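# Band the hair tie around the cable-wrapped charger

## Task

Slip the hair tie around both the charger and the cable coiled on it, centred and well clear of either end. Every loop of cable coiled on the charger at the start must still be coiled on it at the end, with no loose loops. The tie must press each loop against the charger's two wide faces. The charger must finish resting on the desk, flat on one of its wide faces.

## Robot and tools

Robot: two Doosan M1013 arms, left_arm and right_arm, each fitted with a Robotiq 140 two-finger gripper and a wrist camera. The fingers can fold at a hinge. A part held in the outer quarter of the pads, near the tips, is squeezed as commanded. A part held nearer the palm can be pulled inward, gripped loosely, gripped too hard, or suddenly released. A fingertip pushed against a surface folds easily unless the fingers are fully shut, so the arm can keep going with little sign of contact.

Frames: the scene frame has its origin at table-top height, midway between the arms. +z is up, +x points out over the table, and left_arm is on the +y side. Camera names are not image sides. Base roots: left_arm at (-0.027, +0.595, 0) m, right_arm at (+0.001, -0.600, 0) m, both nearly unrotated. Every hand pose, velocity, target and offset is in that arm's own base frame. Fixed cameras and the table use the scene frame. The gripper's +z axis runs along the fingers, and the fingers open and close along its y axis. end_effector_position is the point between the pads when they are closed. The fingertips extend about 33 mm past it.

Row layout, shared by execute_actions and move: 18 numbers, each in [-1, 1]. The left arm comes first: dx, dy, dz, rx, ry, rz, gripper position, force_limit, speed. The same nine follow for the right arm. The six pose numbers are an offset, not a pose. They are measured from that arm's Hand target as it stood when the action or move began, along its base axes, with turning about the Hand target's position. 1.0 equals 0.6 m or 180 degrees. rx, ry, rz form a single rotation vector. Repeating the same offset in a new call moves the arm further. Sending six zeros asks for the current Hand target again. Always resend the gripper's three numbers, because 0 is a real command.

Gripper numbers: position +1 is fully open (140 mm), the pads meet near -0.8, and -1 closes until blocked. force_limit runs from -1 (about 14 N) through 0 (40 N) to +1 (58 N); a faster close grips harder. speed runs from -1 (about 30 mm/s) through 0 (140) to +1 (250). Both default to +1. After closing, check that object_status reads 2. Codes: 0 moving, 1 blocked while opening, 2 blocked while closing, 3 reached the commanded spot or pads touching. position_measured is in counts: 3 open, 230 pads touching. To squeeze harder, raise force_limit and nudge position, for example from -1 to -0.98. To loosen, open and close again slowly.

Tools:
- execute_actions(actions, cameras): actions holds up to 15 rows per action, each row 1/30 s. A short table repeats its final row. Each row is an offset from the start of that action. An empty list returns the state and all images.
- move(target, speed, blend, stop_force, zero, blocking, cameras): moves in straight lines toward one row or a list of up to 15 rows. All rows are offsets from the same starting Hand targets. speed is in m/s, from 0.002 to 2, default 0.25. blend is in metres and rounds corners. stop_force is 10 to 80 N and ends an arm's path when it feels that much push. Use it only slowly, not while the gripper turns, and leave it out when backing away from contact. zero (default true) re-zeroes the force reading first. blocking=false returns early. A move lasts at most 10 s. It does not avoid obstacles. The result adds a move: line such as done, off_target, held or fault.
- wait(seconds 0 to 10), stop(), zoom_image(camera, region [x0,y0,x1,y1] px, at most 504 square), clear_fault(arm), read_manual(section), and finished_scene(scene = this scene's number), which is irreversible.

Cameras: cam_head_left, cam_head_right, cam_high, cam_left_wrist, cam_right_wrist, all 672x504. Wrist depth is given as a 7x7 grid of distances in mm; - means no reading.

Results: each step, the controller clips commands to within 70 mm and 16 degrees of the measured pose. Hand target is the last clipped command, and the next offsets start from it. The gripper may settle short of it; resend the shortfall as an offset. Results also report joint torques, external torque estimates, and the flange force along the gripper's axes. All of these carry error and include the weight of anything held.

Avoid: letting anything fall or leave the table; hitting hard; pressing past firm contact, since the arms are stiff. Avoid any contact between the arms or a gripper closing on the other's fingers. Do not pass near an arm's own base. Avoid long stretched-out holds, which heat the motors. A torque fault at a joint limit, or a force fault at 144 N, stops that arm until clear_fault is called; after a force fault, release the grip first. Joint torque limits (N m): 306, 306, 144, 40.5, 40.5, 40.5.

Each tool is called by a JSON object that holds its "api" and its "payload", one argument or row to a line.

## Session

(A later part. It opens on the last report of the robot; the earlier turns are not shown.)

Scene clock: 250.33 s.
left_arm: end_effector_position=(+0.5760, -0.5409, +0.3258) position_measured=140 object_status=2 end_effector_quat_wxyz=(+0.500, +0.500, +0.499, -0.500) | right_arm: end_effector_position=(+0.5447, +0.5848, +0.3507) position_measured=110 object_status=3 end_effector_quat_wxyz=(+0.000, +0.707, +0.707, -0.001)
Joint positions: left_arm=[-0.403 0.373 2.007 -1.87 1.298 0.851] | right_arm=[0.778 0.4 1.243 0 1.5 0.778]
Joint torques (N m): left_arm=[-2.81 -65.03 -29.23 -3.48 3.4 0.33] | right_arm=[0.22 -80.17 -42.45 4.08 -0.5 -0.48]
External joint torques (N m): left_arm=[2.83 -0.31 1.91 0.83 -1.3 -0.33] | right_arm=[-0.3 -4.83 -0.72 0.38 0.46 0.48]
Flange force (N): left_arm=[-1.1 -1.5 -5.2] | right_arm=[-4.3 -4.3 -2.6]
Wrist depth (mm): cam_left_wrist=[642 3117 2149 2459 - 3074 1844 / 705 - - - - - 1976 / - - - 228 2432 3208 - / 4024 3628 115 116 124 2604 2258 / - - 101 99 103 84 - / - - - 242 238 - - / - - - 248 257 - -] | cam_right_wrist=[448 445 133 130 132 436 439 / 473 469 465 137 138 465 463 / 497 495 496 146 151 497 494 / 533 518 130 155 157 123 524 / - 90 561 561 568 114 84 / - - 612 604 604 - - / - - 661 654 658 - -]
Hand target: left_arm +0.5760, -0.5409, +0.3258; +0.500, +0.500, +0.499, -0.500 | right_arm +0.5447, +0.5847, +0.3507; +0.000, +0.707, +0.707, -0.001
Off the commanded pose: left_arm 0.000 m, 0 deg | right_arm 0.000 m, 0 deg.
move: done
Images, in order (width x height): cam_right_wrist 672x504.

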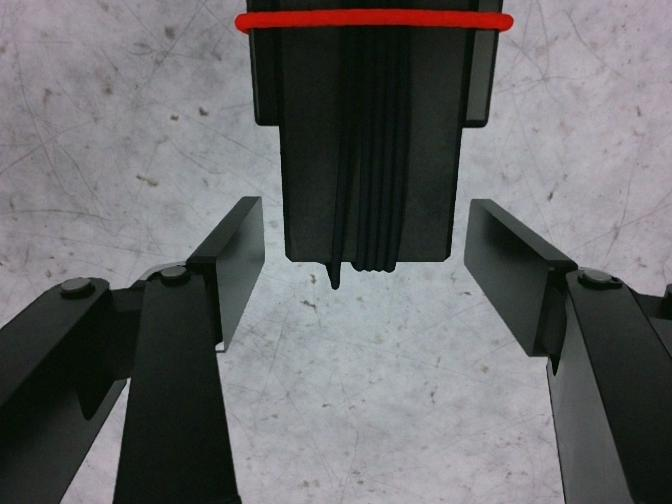

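{"api": "move", "payload": {
  "target": [
    [0,0,0,0,0,0,-0.98,0,-1,0,0,0,0,0,0,-1,0,-1],
    [0,0,0,0,0,0,0.3,0.3,-1,0,0,0,0,0,0,-1,0,-1],
    [-0.002,-0.03,0,0,0,0,0.3,0.3,-1,0,0,0,0,0,0,-1,0,-1]
  ],
  "speed": 0.03,
  "cameras": ["cam_right_wrist","cam_left_wrist","cam_high"]
}}

{"api": "zoom_image", "payload": {
  "camera": "cam_high",
  "region": [140, 180, 280, 350]
}}

Scene clock: 258.90 s.
left_arm: end_effector_position=(+0.5748, -0.5589, +0.3258) position_measured=91 object_status=3 end_effector_quat_wxyz=(+0.500, +0.500, +0.499, -0.500) | right_arm: end_effector_position=(+0.5447, +0.5847, +0.3507) position_measured=141 object_status=2 end_effector_quat_wxyz=(+0.000, +0.707, +0.707, -0.001)
Joint positions: left_arm=[-0.431 0.38 1.996 -1.891 1.279 0.853] | right_arm=[0.778 0.4 1.243 0 1.5 0.778]
Joint torques (N m): left_arm=[-4.04 -63.26 -27.74 -2.86 2.54 0.35] | right_arm=[0.6 -83.24 -44.46 4.27 -0.74 -0.43]
External joint torques (N m): left_arm=[3.97 -3.02 0.06 0.15 -0.45 -0.35] | right_arm=[-0.56 -1.51 1.39 0.18 0.7 0.43]
Flange force (N): left_arm=[-4.8 -0.6 -7.0] | right_arm=[-4.1 -3.6 0.9]
Wrist depth (mm): cam_left_wrist=[629 3032 2951 2837 - 2991 - / 647 3032 3032 2802 - 3162 - / 3458 - 2912 3303 - 2991 - / 3689 - 117 107 119 125 1925 / - - 84 83 83 103 85 / - - - - 87 - - / - - 232 230 231 - -] | cam_right_wrist=[445 446 132 131 131 147 442 / 473 474 - 139 139 160 467 / 498 498 496 145 148 495 495 / 536 525 121 155 155 514 521 / - 93 83 565 565 90 91 / - - 615 610 601 - 63 / - - - 656 658 - -]
Hand target: left_arm +0.5748, -0.5589, +0.3258; +0.500, +0.500, +0.499, -0.500 | right_arm +0.5447, +0.5847, +0.3507; +0.000, +0.707, +0.707, -0.001
Off the commanded pose: left_arm 0.000 m, 0 deg | right_arm 0.000 m, 0 deg.
move: done
Images, in order (width x height): cam_high 672x504, cam_left_wrist 672x504, cam_right_wrist 672x504.

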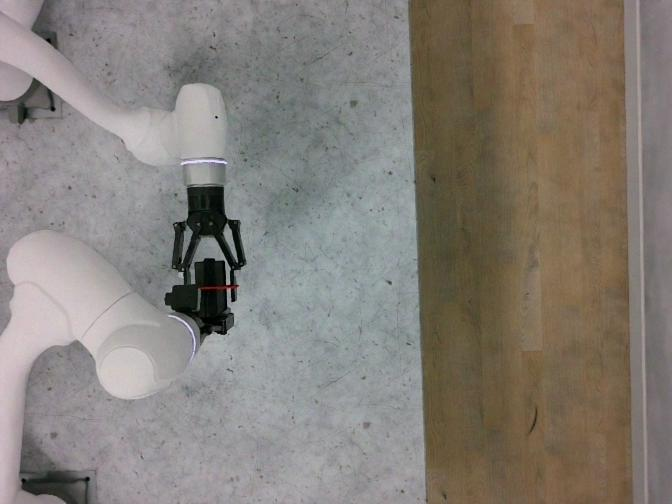

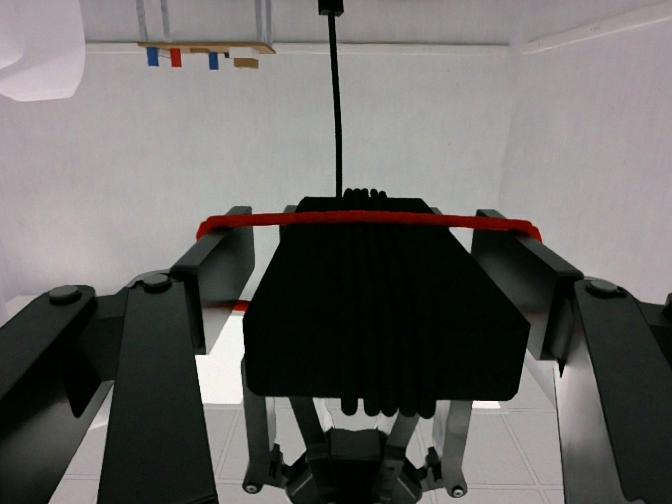

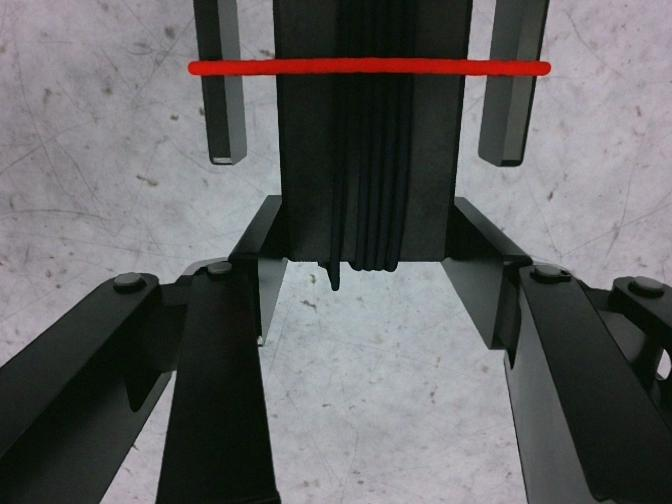

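Scaled by 2.965 from the camera's 672x504 image, which has a finer 960x720 frame.

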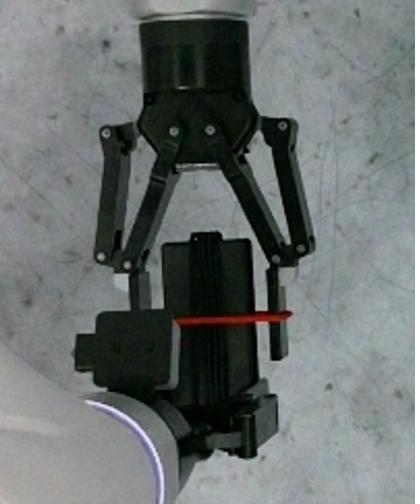

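{"api": "move", "payload": {
  "target": [0,0,0,0,0,0,-1,-0.5,-1,0,0,0,0,0,0,-1,0,-1],
  "speed": 0.03,
  "cameras": ["cam_right_wrist","cam_left_wrist"]
}}

{"api": "wait", "payload": {
  "seconds": 0.7,
  "cameras": ["cam_right_wrist"]
}}

Scene clock: 263.87 s.
left_arm: end_effector_position=(+0.5749, -0.5589, +0.3258) position_measured=138 object_status=0 end_effector_quat_wxyz=(+0.500, +0.500, +0.499, -0.500) | right_arm: end_effector_position=(+0.5446, +0.5848, +0.3507) position_measured=141 object_status=2 end_effector_quat_wxyz=(+0.000, +0.707, +0.707, -0.001)
Joint positions: left_arm=[-0.431 0.38 1.996 -1.891 1.279 0.853] | right_arm=[0.778 0.4 1.243 0 1.5 0.778]
Joint torques (N m): left_arm=[-16.9 -65.78 -24.03 1.06 6.76 0.4] | right_arm=[-4.57 -79.27 -50.26 2.35 -6.61 -0.4]
External joint torques (N m): left_arm=[16.86 -0.38 -3.42 -3.76 -4.66 -0.4] | right_arm=[4.45 -4.38 7.56 2.06 6.57 0.4]
Flange force (N): left_arm=[-3.8 13.7 -13.6] | right_arm=[-11.1 -18.6 0.3]
Wrist depth (mm): cam_left_wrist=[634 2544 2068 2544 3458 3405 2766 / 712 - 3208 - - - - / - 3689 - 211 3689 3255 - / - 3208 115 107 119 - - / - - 84 83 82 83 - / - - 90 - 87 - - / - - - 229 238 - -] | cam_right_wrist=[445 447 134 132 133 440 442 / 472 475 141 135 139 466 469 / 500 497 498 145 148 492 489 / 533 525 121 155 155 518 521 / - 93 83 567 564 90 91 / - - 610 609 610 - 63 / - - - 665 658 - -]
Hand target: left_arm +0.5748, -0.5589, +0.3258; +0.500, +0.500, +0.499, -0.500 | right_arm +0.5447, +0.5847, +0.3507; +0.000, +0.707, +0.707, -0.001
Off the commanded pose: left_arm 0.000 m, 0 deg | right_arm 0.000 m, 0 deg.
move: done
Images, in order (width x height): cam_left_wrist 672x504, cam_right_wrist 672x504.

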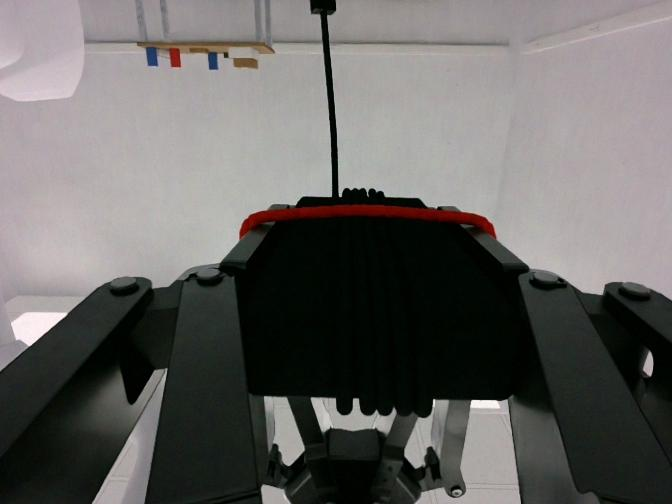

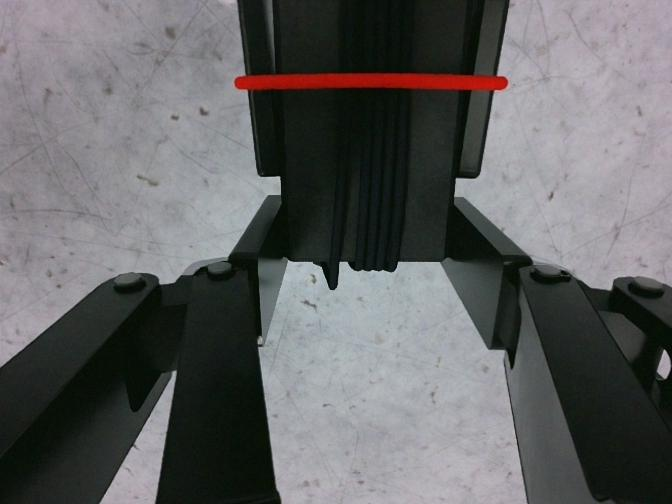

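Scene clock: 264.57 s.
left_arm: end_effector_position=(+0.5748, -0.5589, +0.3258) position_measured=138 object_status=2 end_effector_quat_wxyz=(+0.500, +0.500, +0.499, -0.500) | right_arm: end_effector_position=(+0.5447, +0.5848, +0.3507) position_measured=141 object_status=2 end_effector_quat_wxyz=(+0.000, +0.707, +0.707, -0.001)
Joint positions: left_arm=[-0.431 0.38 1.996 -1.891 1.279 0.853] | right_arm=[0.778 0.4 1.243 0 1.5 0.778]
Joint torques (N m): left_arm=[-18.32 -66.81 -23.56 1.35 7.29 0.42] | right_arm=[-5.49 -78.56 -50.51 1.93 -7.07 -0.44]
External joint torques (N m): left_arm=[18.19 0.52 -4.24 -4.08 -5.18 -0.42] | right_arm=[5.23 -5.08 7.81 2.47 7.03 0.44]
Flange force (N): left_arm=[-3.3 16.8 -13.7] | right_arm=[-11.4 -20.3 -0.2]
Wrist depth (mm): cam_left_wrist=[634 2874 2874 5270 2874 2088 1994 / 3353 3513 - 2802 3513 2991 - / 3405 4611 - - 3255 - 1785 / - 3303 115 - 119 2604 1959 / - - 83 83 83 83 - / - - - - 86 - - / - - - 229 236 - -] | cam_right_wrist=[445 444 134 132 133 441 442 / 470 470 141 136 139 464 465 / 499 497 493 147 148 497 492 / 529 526 121 157 155 513 515 / - 93 83 568 568 90 91 / - - 617 609 607 - 63 / - - - 654 652 - -]
Hand target: left_arm +0.5748, -0.5589, +0.3258; +0.500, +0.500, +0.499, -0.500 | right_arm +0.5447, +0.5847, +0.3507; +0.000, +0.707, +0.707, -0.001
Tool commands: left_gripper/position=-1.0 left_gripper/force_limit=-0.5 left_gripper/speed=-1.0 right_gripper/position=-1.0 right_gripper/force_limit=+0.0 right_gripper/speed=-1.0
Off the commanded pose: left_arm 0.000 m, 0 deg | right_arm 0.000 m, 0 deg.
wait: 0.70 s; at rest by 0.17 s
Images, in order (width x height): cam_right_wrist 672x504.

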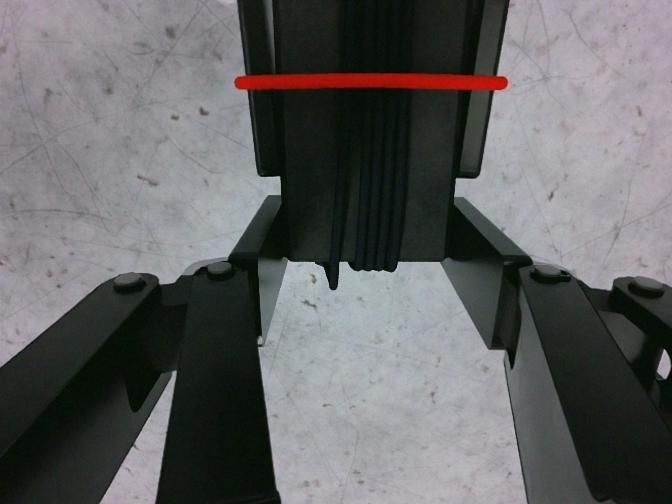

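{"api": "move", "payload": {
  "target": [
    [0.002,0,0,0,0,0,-0.97,1,-1,0,0,0,0,0,0,-1,0,-1]
  ],
  "speed": 0.02,
  "cameras": ["cam_right_wrist"]
}}

{"api": "wait", "payload": {
  "seconds": 0.7,
  "cameras": ["cam_right_wrist"]
}}

Scene clock: 271.97 s.
left_arm: end_effector_position=(+0.5759, -0.5589, +0.3258) position_measured=141 object_status=2 end_effector_quat_wxyz=(+0.500, +0.500, +0.499, -0.501) | right_arm: end_effector_position=(+0.5448, +0.5847, +0.3507) position_measured=141 object_status=2 end_effector_quat_wxyz=(+0.000, +0.707, +0.707, -0.001)
Joint positions: left_arm=[-0.43 0.381 1.994 -1.89 1.279 0.852] | right_arm=[0.778 0.4 1.243 -0.001 1.5 0.778]
Joint torques (N m): left_arm=[-7.62 -63.05 -29.26 -2.69 2.94 0.36] | right_arm=[5.42 -81.69 -46.31 6.18 -2.73 -0.8]
External joint torques (N m): left_arm=[7.66 -3.35 1.7 -0.01 -0.85 -0.36] | right_arm=[-5.59 -1.69 3.66 -1.78 2.68 0.8]
Flange force (N): left_arm=[-4.5 -1.7 -13.1] | right_arm=[-11.5 -2.5 1.1]
Wrist depth (mm): cam_left_wrist=[636 3032 2459 - 2732 - 1757 / 3208 - - 4099 - - 1994 / - - - 2667 - 2802 1908 / 3074 - 115 107 119 2766 1485 / - - 84 83 83 83 - / - - - - 87 - - / - - - 229 237 - -] | cam_right_wrist=[446 445 133 132 133 441 441 / 470 470 141 136 139 465 466 / 502 498 499 146 148 493 490 / 528 524 121 155 155 513 521 / - 93 89 567 561 90 91 / - - 601 612 604 - 63 / - - - 661 656 - -]
Hand target: left_arm +0.5760, -0.5589, +0.3258; +0.500, +0.500, +0.499, -0.500 | right_arm +0.5447, +0.5847, +0.3507; +0.000, +0.707, +0.707, -0.001
Off the commanded pose: left_arm 0.000 m, 0 deg | right_arm 0.000 m, 0 deg.
move: done
Images, in order (width x height): cam_right_wrist 672x504.

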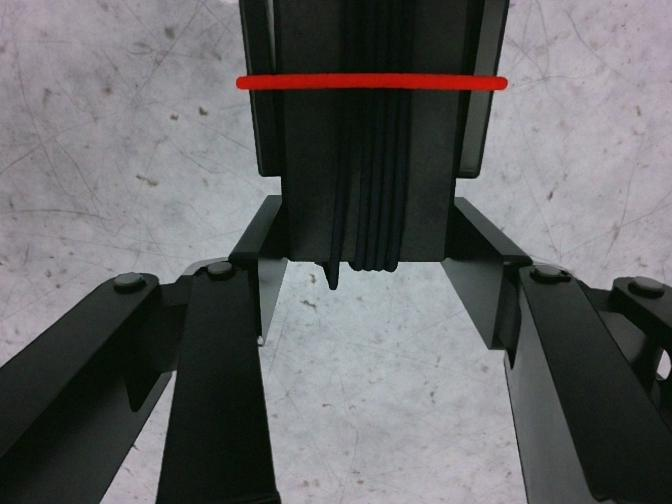

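Scene clock: 272.67 s.
left_arm: end_effector_position=(+0.5759, -0.5589, +0.3258) position_measured=141 object_status=2 end_effector_quat_wxyz=(+0.500, +0.500, +0.499, -0.501) | right_arm: end_effector_position=(+0.5447, +0.5847, +0.3507) position_measured=141 object_status=2 end_effector_quat_wxyz=(+0.000, +0.707, +0.707, -0.001)
Joint positions: left_arm=[-0.43 0.381 1.994 -1.89 1.279 0.852] | right_arm=[0.778 0.4 1.243 0 1.5 0.778]
Joint torques (N m): left_arm=[-7.12 -62.95 -29.8 -3.02 2.48 0.37] | right_arm=[6.16 -81.98 -46.06 6.46 -2.27 -0.81]
External joint torques (N m): left_arm=[6.89 -3.2 2.54 0.34 -0.39 -0.37] | right_arm=[-6.09 -1.38 3.47 -2.05 2.23 0.81]
Flange force (N): left_arm=[-3.8 -3.2 -13.4] | right_arm=[-11.4 -1.6 1.6]
Wrist depth (mm): cam_left_wrist=[629 2951 2305 3513 2991 - 2108 / 3405 - 3952 - - - 2049 / 3255 - - 3353 - 4024 2030 / - - 115 107 119 2544 1844 / - - 83 83 83 84 - / - - - - 86 - - / - - - 229 236 - -] | cam_right_wrist=[445 443 133 132 132 437 440 / 472 470 141 135 139 465 466 / 498 499 488 147 148 493 492 / 531 521 121 155 155 511 519 / - 93 88 563 563 90 91 / - - 610 607 609 - 63 / - - - 654 650 - -]
Hand target: left_arm +0.5760, -0.5589, +0.3258; +0.500, +0.500, +0.499, -0.500 | right_arm +0.5447, +0.5847, +0.3507; +0.000, +0.707, +0.707, -0.001
Tool commands: left_gripper/position=-0.97 left_gripper/force_limit=+1.0 left_gripper/speed=-1.0 right_gripper/position=-1.0 right_gripper/force_limit=+0.0 right_gripper/speed=-1.0
Off the commanded pose: left_arm 0.000 m, 0 deg | right_arm 0.000 m, 0 deg.
wait: 0.70 s; at rest by 0.17 s
Images, in order (width x height): cam_right_wrist 672x504.

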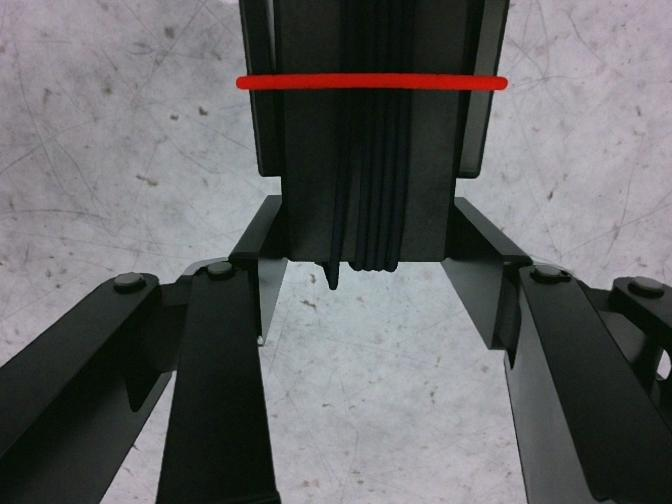

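{"api": "move", "payload": {
  "target": [
    [0,0,0,0,0,0,-0.97,1,-1,0,0,0,0,0,0,0.2,0,-0.5],
    [0,0,0,0,0,0,-0.97,1,-1,0,-0.01,0.22,0,0,0,0.2,0,-0.5],
    [0,0,0,0,0,0,-0.97,1,-1,-0.308,0.05,0.22,0,-0.5,0,0.2,0,-0.5]
  ],
  "speed": [0.05,0.08,0.2],
  "blend": [0,0.02,0],
  "cameras": ["all"]
}}

Scene clock: 296.87 s.
left_arm: end_effector_position=(+0.5760, -0.5589, +0.3258) position_measured=141 object_status=2 end_effector_quat_wxyz=(+0.500, +0.500, +0.499, -0.500) | right_arm: end_effector_position=(+0.3599, +0.6147, +0.4827) position_measured=104 object_status=3 end_effector_quat_wxyz=(+0.500, +0.501, +0.500, +0.500)
Joint positions: left_arm=[-0.43 0.381 1.994 -1.89 1.279 0.852] | right_arm=[1.47 0.209 1.878 -1.619 1.484 2.09]
Joint torques (N m): left_arm=[-2.69 -65.55 -29.31 -3.53 3.39 0.33] | right_arm=[0.61 -53.01 -35.25 -2.58 1 -0.35]
External joint torques (N m): left_arm=[2.82 -0.84 1.77 0.83 -1.29 -0.33] | right_arm=[-0.83 -4.38 -0.21 -0.05 0.4 0.4]
Flange force (N): left_arm=[-1.9 -1.7 -5.3] | right_arm=[-6.3 3.1 0.6]
Wrist depth (mm): cam_left_wrist=[629 2088 2951 4024 1844 3074 - / 647 - 3353 - - 2874 - / 3883 3628 3303 - - 2635 - / - 3513 115 107 124 - - / - - 83 - 83 83 - / - - - - 85 - - / - - - 2213 - - -] | cam_right_wrist=[234 305 1759 1649 1720 1696 - / 690 285 1840 1812 1720 - - / 730 305 1915 1995 - 1915 - / 724 - 137 2139 1995 128 - / - 89 120 2261 2283 110 79 / - - 2580 2447 2351 - - / - - - 2526 2609 - -]
Hand target: left_arm +0.5760, -0.5589, +0.3258; +0.500, +0.500, +0.499, -0.500 | right_arm +0.3599, +0.6147, +0.4827; +0.500, +0.501, +0.500, +0.500
Off the commanded pose: left_arm 0.000 m, 0 deg | right_arm 0.000 m, 0 deg.
move: done

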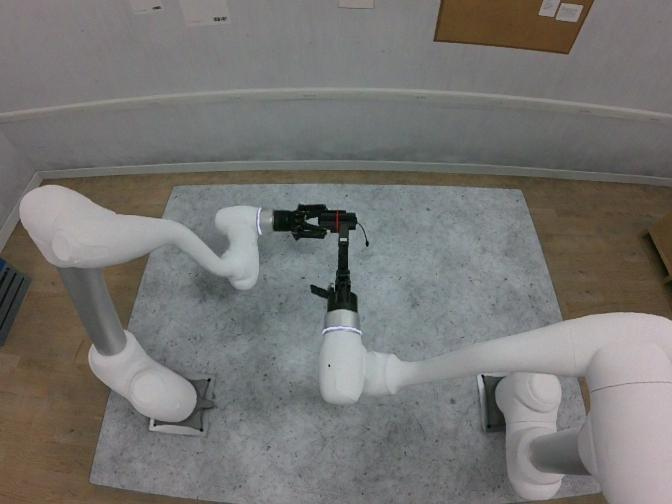

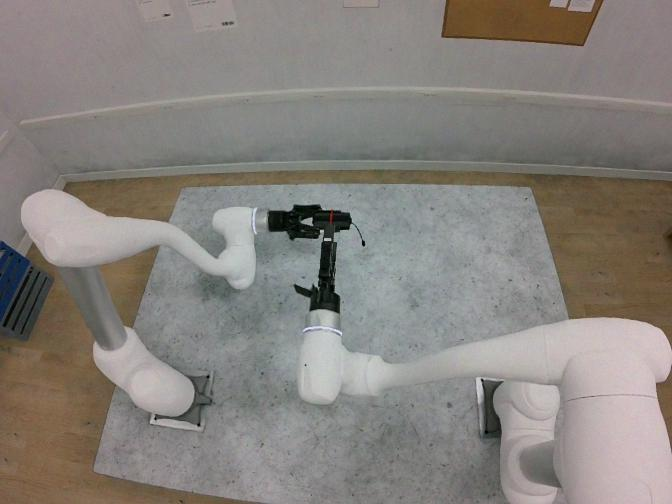

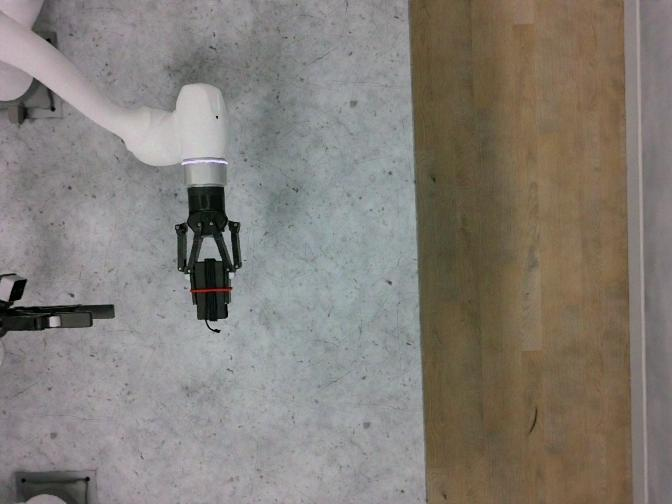

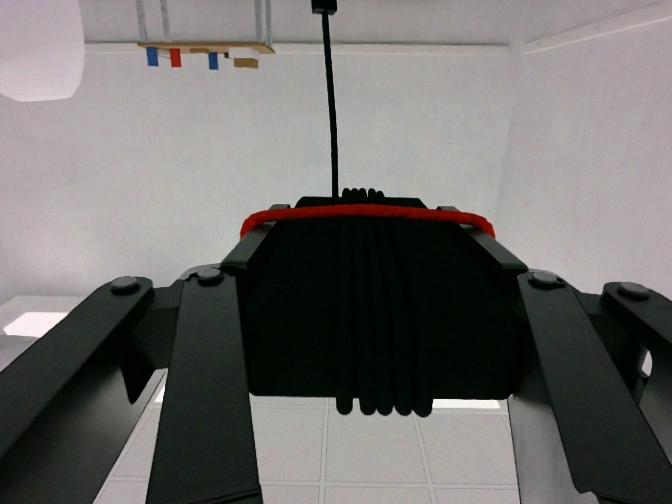

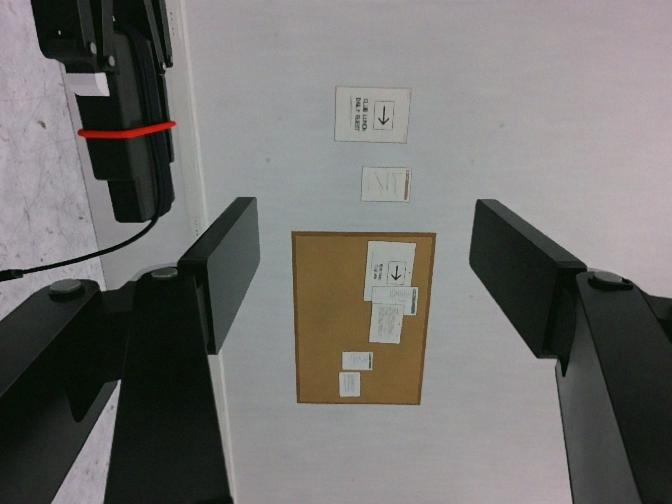

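{"api": "move", "payload": {
  "target": [
    [0,0,0,0,0,0,-0.97,1,-1,0,0.044,-0.26,0,0,0,-0.15,0,-0.5]
  ],
  "speed": 0.15,
  "cameras": ["cam_right_wrist","cam_high"]
}}

{"api": "zoom_image", "payload": {
  "camera": "cam_right_wrist",
  "region": [180, 50, 560, 330]
}}

{"api": "zoom_image", "payload": {
  "camera": "cam_high",
  "region": [60, 200, 280, 350]
}}

Scene clock: 302.27 s.
left_arm: end_effector_position=(+0.5760, -0.5589, +0.3258) position_measured=141 object_status=2 end_effector_quat_wxyz=(+0.500, +0.500, +0.499, -0.500) | right_arm: end_effector_position=(+0.3599, +0.6411, +0.3267) position_measured=148 object_status=3 end_effector_quat_wxyz=(+0.500, +0.501, +0.500, +0.500)
Joint positions: left_arm=[-0.43 0.381 1.994 -1.89 1.279 0.852] | right_arm=[1.474 0.407 1.948 -1.638 1.503 2.358]
Joint torques (N m): left_arm=[-3.11 -65.7 -29.31 -3.49 3.38 0.34] | right_arm=[0.38 -66.15 -27.5 -2.2 1.57 -0.45]
External joint torques (N m): left_arm=[3.1 -0.64 1.84 0.79 -1.28 -0.34] | right_arm=[-0.4 -3.39 -0.07 0.01 0.44 0.5]
Flange force (N): left_arm=[-1.6 -1.4 -5.7] | right_arm=[-4.4 3.3 0.0]
Wrist depth (mm): cam_left_wrist=[631 1908 2802 3074 - 2213 1959 / 610 3032 - - - 3883 1860 / 3032 2802 4099 3303 - - - / 3353 3689 115 107 119 3117 - / - - 83 83 82 83 - / - - - - 85 - - / - - - 2049 - - -] | cam_right_wrist=[499 656 1812 233 1649 1542 - / 500 658 - 243 1840 1785 1626 / 503 669 - 280 1930 2047 1708 / 483 678 108 339 134 105 - / - 93 78 2158 2198 79 90 / - 77 - 2422 2305 - 63 / - - - 2860 - - -]
Hand target: left_arm +0.5760, -0.5589, +0.3258; +0.500, +0.500, +0.499, -0.500 | right_arm +0.3599, +0.6411, +0.3267; +0.500, +0.501, +0.500, +0.500
Off the commanded pose: left_arm 0.000 m, 0 deg | right_arm 0.000 m, 0 deg.
move: done
Images, in order (width x height): cam_high 672x504, cam_right_wrist 672x504.

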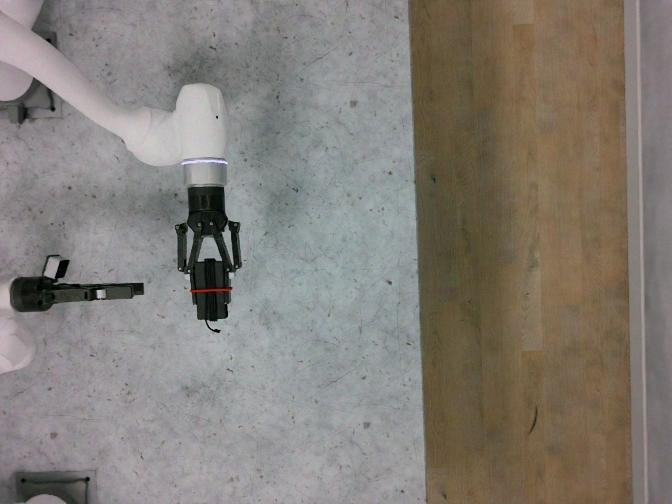

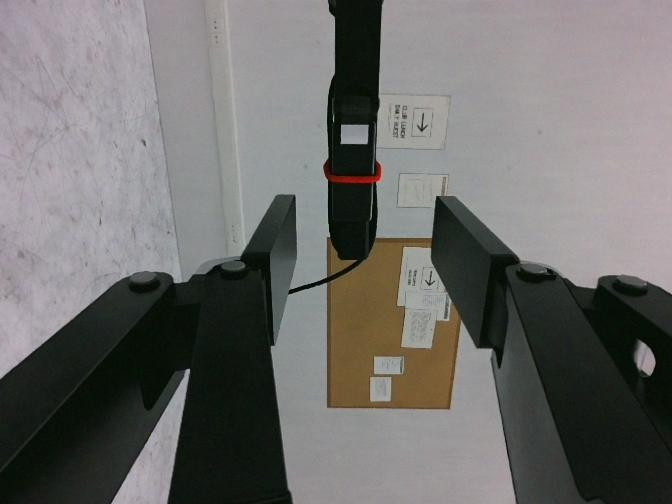

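Scaled by 1.326 from the camera's 672x504 image, which has a finer 960x720 frame.

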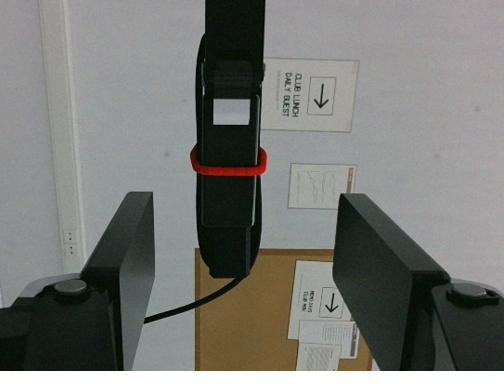

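Scaled by 2.291 from the camera's 672x504 image, which has a finer 960x720 frame.

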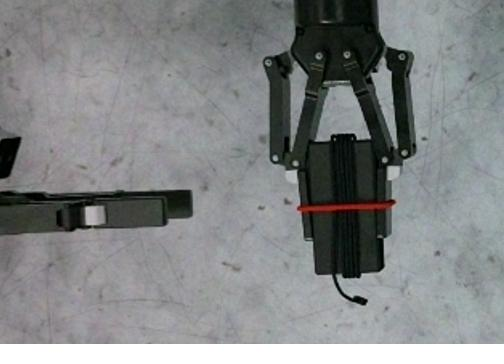

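{"api": "move", "payload": {
  "target": [
    [0,0,0,0,0,0,-0.97,1,-1,0.2675,0.006,0.002,0,0,0,-0.15,0,-0.5]
  ],
  "speed": 0.06,
  "cameras": ["cam_right_wrist","cam_high","cam_left_wrist"]
}}

{"api": "zoom_image", "payload": {
  "camera": "cam_right_wrist",
  "region": [180, 50, 560, 330]
}}

{"api": "zoom_image", "payload": {
  "camera": "cam_high",
  "region": [60, 200, 280, 350]
}}

Scene clock: 311.27 s.
left_arm: end_effector_position=(+0.5760, -0.5589, +0.3258) position_measured=141 object_status=2 end_effector_quat_wxyz=(+0.500, +0.500, +0.499, -0.500) | right_arm: end_effector_position=(+0.5204, +0.6447, +0.3279) position_measured=148 object_status=3 end_effector_quat_wxyz=(+0.500, +0.501, +0.500, +0.500)
Joint positions: left_arm=[-0.43 0.381 1.994 -1.89 1.279 0.852] | right_arm=[1.236 0.443 1.887 -1.804 1.331 2.358]
Joint torques (N m): left_arm=[-2.76 -65.79 -29.51 -3.49 3.34 0.32] | right_arm=[0.77 -71.05 -29.03 -2.53 1.57 -0.42]
External joint torques (N m): left_arm=[2.85 -0.58 1.92 0.78 -1.24 -0.32] | right_arm=[-0.63 -3.24 -0.06 -0.13 0.42 0.46]
Flange force (N): left_arm=[-1.4 -1.7 -5.4] | right_arm=[-4.4 2.8 -0.5]
Wrist depth (mm): cam_left_wrist=[634 1941 2459 - - 2802 1976 / - 111 - 2951 4176 - 2432 / - 113 112 113 - 3570 - / - 3303 115 - 119 3162 - / - - 83 83 83 83 - / - - - - 85 - - / - - - - - - -] | cam_right_wrist=[509 - 1522 84 85 1413 1522 / 506 - - 90 92 1708 - / 506 618 1746 106 121 - - / 485 647 108 127 134 1785 2012 / - 93 78 137 137 79 90 / - 77 - 157 2261 - 63 / - - - - - - -]
Hand target: left_arm +0.5760, -0.5589, +0.3258; +0.500, +0.500, +0.499, -0.500 | right_arm +0.5204, +0.6447, +0.3279; +0.500, +0.501, +0.500, +0.500
Off the commanded pose: left_arm 0.000 m, 0 deg | right_arm 0.000 m, 0 deg.
move: done
Images, in order (width x height): cam_high 672x504, cam_left_wrist 672x504, cam_right_wrist 672x504.

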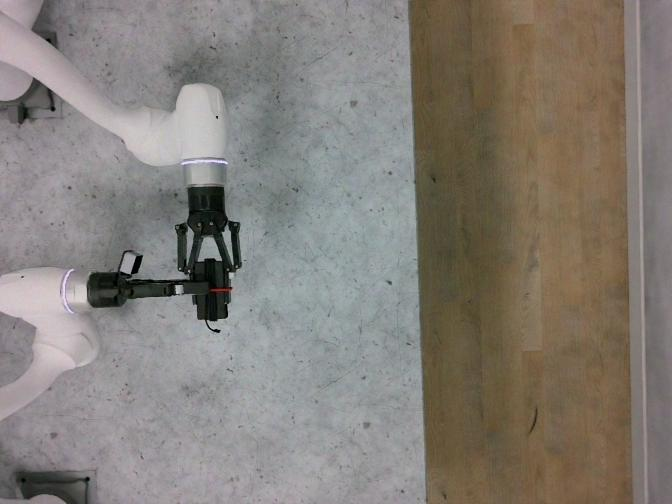

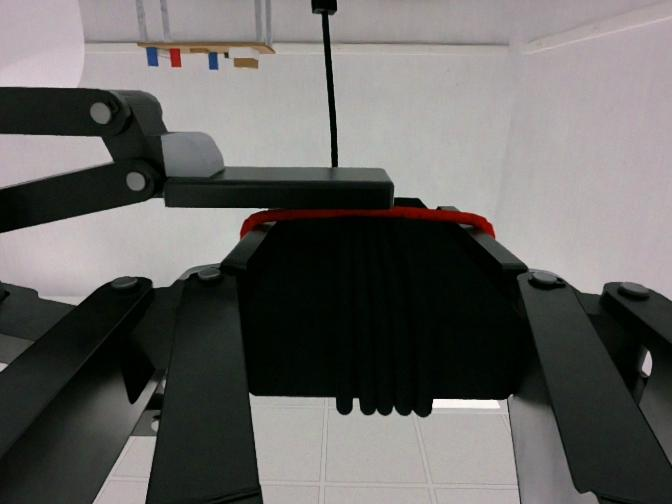

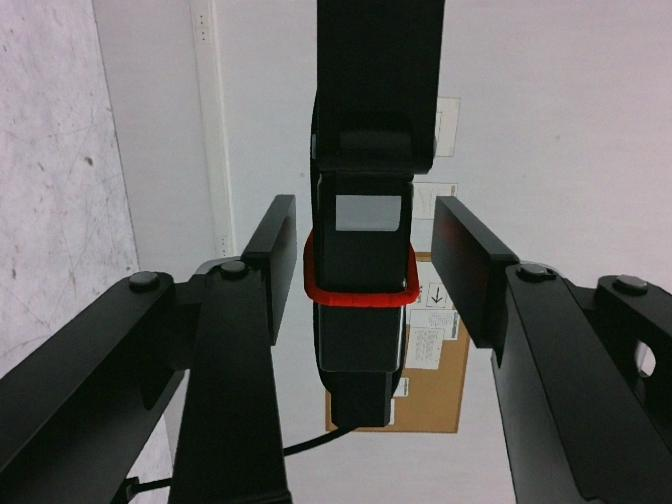

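Scaled by 1.326 from the camera's 672x504 image, which has a finer 960x720 frame.

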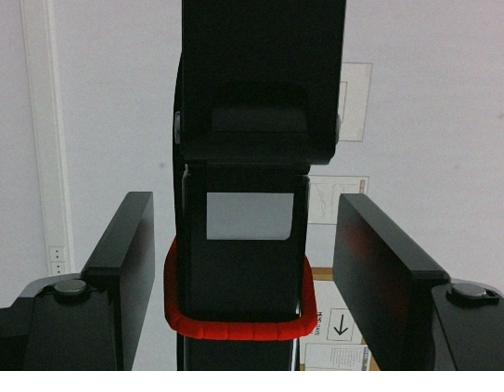

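Scaled by 2.291 from the camera's 672x504 image, which has a finer 960x720 frame.

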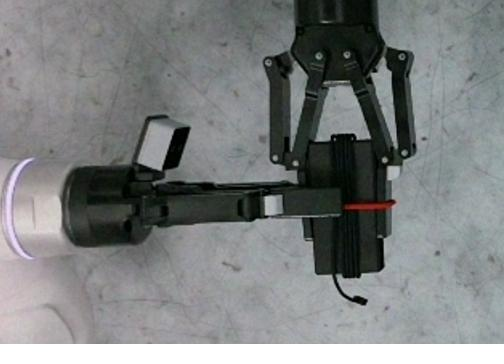

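{"api": "move", "payload": {
  "target": [
    [0,0,0,0,0,0,-0.97,1,-1,0.0235,0.002,0,0,0,0,-0.15,0,-0.5],
    [0,0,0,0,0,0,-0.97,1,-1,0.0235,0.002,0,0,0,0,-1,0.2,-1]
  ],
  "speed": 0.04
}}

{"api": "wait", "payload": {
  "seconds": 1,
  "cameras": ["cam_right_wrist","cam_high","cam_left_wrist"]
}}

{"api": "zoom_image", "payload": {
  "camera": "cam_high",
  "region": [60, 200, 280, 350]
}}

Scene clock: 318.63 s.
left_arm: end_effector_position=(+0.5760, -0.5589, +0.3259) position_measured=141 object_status=2 end_effector_quat_wxyz=(+0.500, +0.500, +0.499, -0.501) | right_arm: end_effector_position=(+0.5345, +0.6459, +0.3278) position_measured=183 object_status=0 end_effector_quat_wxyz=(+0.500, +0.501, +0.500, +0.500)
Joint positions: left_arm=[-0.43 0.381 1.994 -1.89 1.279 0.852] | right_arm=[1.217 0.449 1.877 -1.817 1.316 2.358]
Joint torques (N m): left_arm=[-0.36 -46.6 -16.86 0.92 -3.68 0.3] | right_arm=[1.84 -92.45 -41.94 -8.31 8.32 -0.56]
External joint torques (N m): left_arm=[0.45 -19.67 -10.47 -3.6 5.77 -0.3] | right_arm=[-1.83 17.05 12.6 5.61 -6.31 0.61]
Flange force (N): left_arm=[-26.2 -4.1 -4.2] | right_arm=[-3.9 -22.5 2.3]
Wrist depth (mm): cam_left_wrist=[638 2108 2258 - - 3117 1941 / 669 105 - - - 2732 - / - 112 114 132 3513 3032 - / - 3816 113 107 119 - - / - - 84 83 82 84 - / - - - 2432 - - - / - - - - 2191 - -] | cam_right_wrist=[503 1542 1522 71 72 - - / 504 1660 - 75 75 1772 - / 504 592 1649 78 94 1660 1785 / 484 633 104 112 114 - - / - 89 78 118 118 79 81 / - 72 - 128 - - 74 / - 69 - 172 - - -]
Hand target: left_arm +0.5760, -0.5589, +0.3258; +0.500, +0.500, +0.499, -0.500 | right_arm +0.5345, +0.6459, +0.3279; +0.500, +0.501, +0.500, +0.500
Off the commanded pose: left_arm 0.000 m, 0 deg | right_arm 0.000 m, 0 deg.
move: done

Scene clock: 319.63 s.
left_arm: end_effector_position=(+0.5760, -0.5589, +0.3258) position_measured=141 object_status=2 end_effector_quat_wxyz=(+0.500, +0.500, +0.499, -0.500) | right_arm: end_effector_position=(+0.5345, +0.6459, +0.3279) position_measured=183 object_status=2 end_effector_quat_wxyz=(+0.500, +0.501, +0.500, +0.500)
Joint positions: left_arm=[-0.43 0.381 1.994 -1.89 1.279 0.852] | right_arm=[1.217 0.449 1.877 -1.817 1.316 2.358]
Joint torques (N m): left_arm=[-0.45 -44.75 -15.63 1.39 -4.24 0.35] | right_arm=[2.02 -94.47 -43.15 -8.89 8.85 -0.6]
External joint torques (N m): left_arm=[0.52 -21.67 -11.99 -4.09 6.33 -0.35] | right_arm=[-2.2 19.19 13.81 6.17 -6.84 0.65]
Flange force (N): left_arm=[-29.1 -3.8 -4.1] | right_arm=[-3.8 -25.2 2.9]
Wrist depth (mm): cam_left_wrist=[636 2088 2912 3032 - - - / 663 104 - - - - 1925 / - 112 114 - 3074 - 2170 / - - 113 - 119 2573 2282 / - - 83 83 83 84 - / - - - - - - - / - - - 1892 - - -] | cam_right_wrist=[507 - 1522 71 72 - - / 502 1532 1637 75 75 1978 1708 / 504 1708 1733 78 83 1915 - / 484 642 104 113 114 2029 1696 / - 89 78 118 118 79 81 / - 72 - 128 - - 74 / - 69 - 2422 - - -]
Hand target: left_arm +0.5760, -0.5589, +0.3258; +0.500, +0.500, +0.499, -0.500 | right_arm +0.5345, +0.6459, +0.3279; +0.500, +0.501, +0.500, +0.500
Tool commands: left_gripper/position=-0.97 left_gripper/force_limit=+1.0 left_gripper/speed=-1.0 right_gripper/position=-1.0 right_gripper/force_limit=+0.2 right_gripper/speed=-1.0
Off the commanded pose: left_arm 0.000 m, 0 deg | right_arm 0.000 m, 0 deg.
wait: 1.00 s; at rest by 0.17 s
Images, in order (width x height): cam_high 672x504, cam_left_wrist 672x504, cam_right_wrist 672x504.

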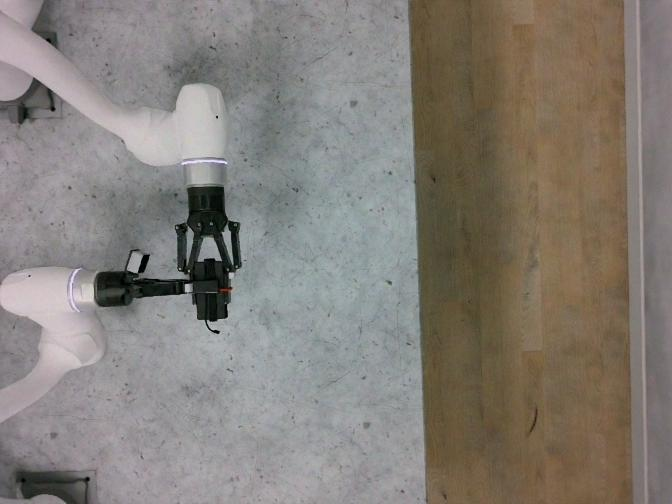

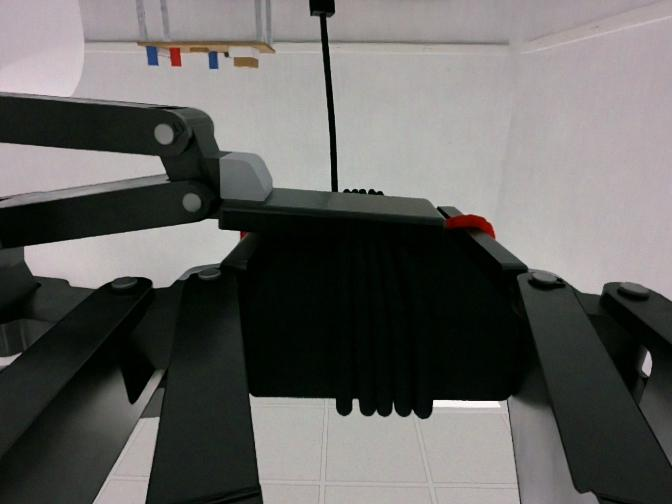

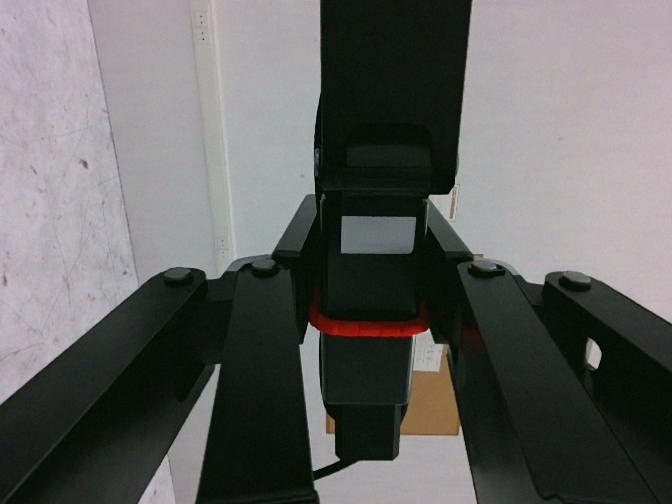

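Scaled by 2.291 from the camera's 672x504 image, which has a finer 960x720 frame.

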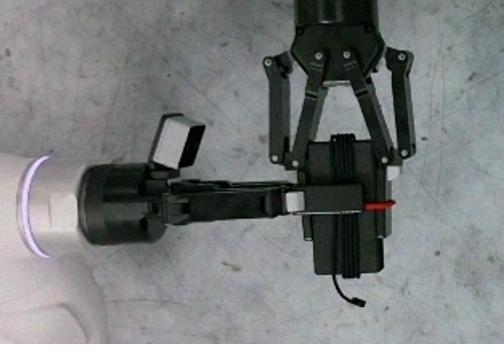

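{"api": "move", "payload": {
  "target": [
    [0,0,0,0,0,0,-0.97,1,-1,0,0,-0.0012,0,0,0,-1,0.2,-1],
    [0,0,0,0,0,0,0.05,0,-1,0,0,-0.0012,0,0,0,-1,0.2,-1]
  ],
  "speed": 0.01,
  "cameras": ["cam_left_wrist","cam_right_wrist"]
}}

Scene clock: 326.30 s.
left_arm: end_effector_position=(+0.5760, -0.5589, +0.3256) position_measured=123 object_status=0 end_effector_quat_wxyz=(+0.500, +0.500, +0.499, -0.500) | right_arm: end_effector_position=(+0.5345, +0.6460, +0.3272) position_measured=183 object_status=2 end_effector_quat_wxyz=(+0.500, +0.501, +0.500, +0.500)
Joint positions: left_arm=[-0.43 0.381 1.994 -1.89 1.279 0.852] | right_arm=[1.217 0.45 1.877 -1.818 1.316 2.359]
Joint torques (N m): left_arm=[-2.15 -62.01 -27.16 -2.81 1.89 0.36] | right_arm=[1.1 -75.88 -31.54 -3.64 2.9 -0.4]
External joint torques (N m): left_arm=[2.06 -4.33 -0.4 0.1 0.21 -0.36] | right_arm=[-1.17 0.51 2.26 0.93 -0.89 0.45]
Flange force (N): left_arm=[-6.3 -2.4 -5.0] | right_arm=[-4.4 -1.8 0.5]
Wrist depth (mm): cam_left_wrist=[625 3458 2305 - 2515 2951 - / 663 108 4340 3117 3353 3074 2049 / 4426 113 116 3405 - 3074 - / - - 115 114 124 122 2030 / - - 85 85 85 84 - / - - - - 86 - - / - - - 2030 - - -] | cam_right_wrist=[501 1552 - 70 70 1785 1615 / 507 - - 74 74 1522 1840 / 503 635 - 91 147 1785 - / 484 633 104 109 111 1899 1637 / - 89 78 114 114 79 81 / - - - 124 124 - 75 / - 70 - - - - -]
Hand target: left_arm +0.5760, -0.5589, +0.3258; +0.500, +0.500, +0.499, -0.500 | right_arm +0.5345, +0.6459, +0.3272; +0.500, +0.501, +0.500, +0.500
Off the commanded pose: left_arm 0.000 m, 0 deg | right_arm 0.000 m, 0 deg.
move: done
Images, in order (width x height): cam_left_wrist 672x504, cam_right_wrist 672x504.

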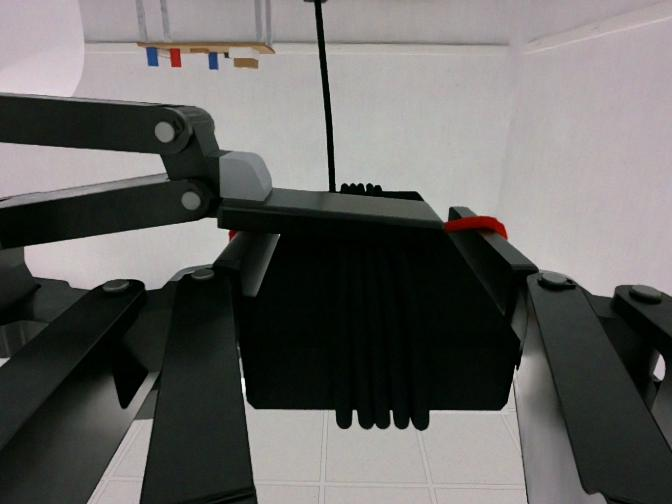

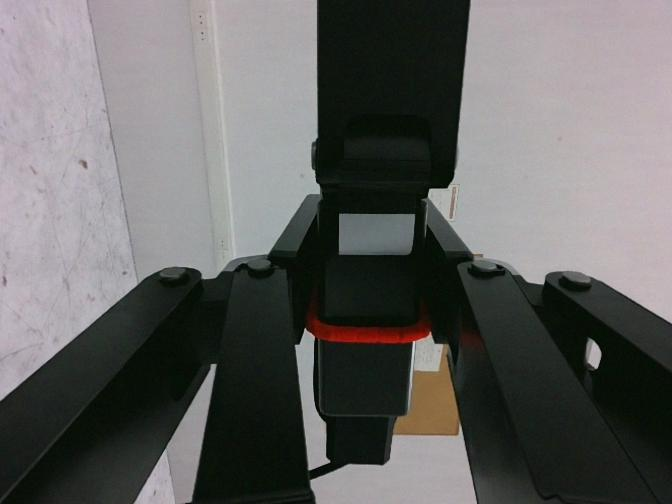

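{"api": "move", "payload": {
  "target": [0,0.04,0,0,0,0,0.05,0,-1,0,0,0,0,0,0,-1,0.2,-1],
  "speed": 0.03,
  "cameras": ["cam_left_wrist","cam_right_wrist"]
}}

Scene clock: 330.03 s.
left_arm: end_effector_position=(+0.5760, -0.5350, +0.3258) position_measured=123 object_status=3 end_effector_quat_wxyz=(+0.500, +0.500, +0.499, -0.500) | right_arm: end_effector_position=(+0.5345, +0.6460, +0.3271) position_measured=183 object_status=2 end_effector_quat_wxyz=(+0.500, +0.501, +0.500, +0.500)
Joint positions: left_arm=[-0.394 0.371 2.01 -1.864 1.304 0.85] | right_arm=[1.217 0.45 1.877 -1.818 1.316 2.359]
Joint torques (N m): left_arm=[-0.48 -60.66 -26.1 -2.56 1.98 0.28] | right_arm=[-1.94 -76.48 -30.14 -2.79 3.9 -0.41]
External joint torques (N m): left_arm=[0.56 -4.43 -1.23 -0.09 0.11 -0.27] | right_arm=[1.91 1.29 0.91 0.09 -1.89 0.46]
Flange force (N): left_arm=[-6.8 -2.3 -1.9] | right_arm=[0.0 -1.9 -0.8]
Wrist depth (mm): cam_left_wrist=[642 3117 2305 - - 2282 1627 / 667 - 3117 - - - - / - 136 136 148 3570 - 2191 / - - 122 124 139 124 - / - - 102 99 100 99 - / - - - 2406 104 - - / - - - - - - -] | cam_right_wrist=[507 1503 - 71 70 - 1552 / 502 1772 1826 87 1637 1493 1522 / 504 640 1812 101 1772 - 1840 / 483 621 104 109 109 - 1869 / - 89 78 115 114 79 84 / - - - 136 - - 74 / - 70 - - - - -]
Hand target: left_arm +0.5760, -0.5349, +0.3258; +0.500, +0.500, +0.499, -0.500 | right_arm +0.5345, +0.6459, +0.3272; +0.500, +0.501, +0.500, +0.500
Off the commanded pose: left_arm 0.000 m, 0 deg | right_arm 0.000 m, 0 deg.
move: done
Images, in order (width x height): cam_left_wrist 672x504, cam_right_wrist 672x504.

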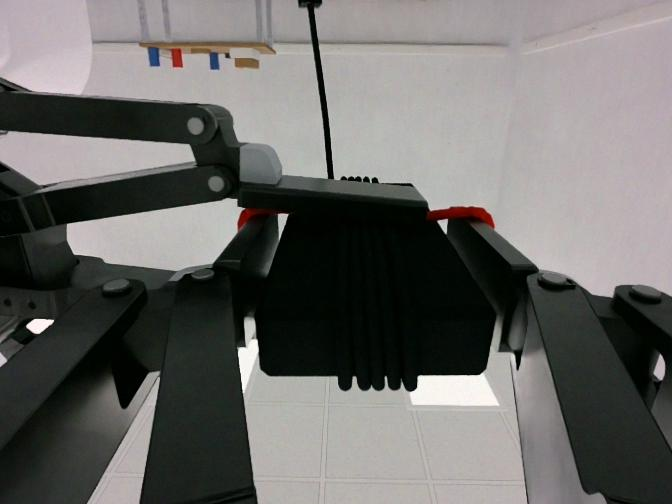

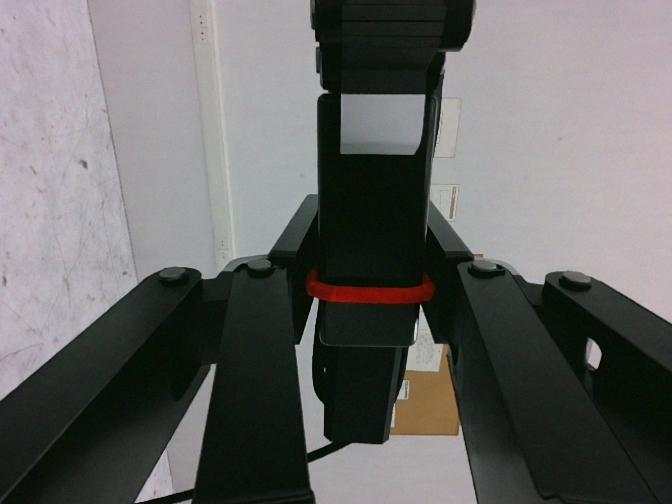

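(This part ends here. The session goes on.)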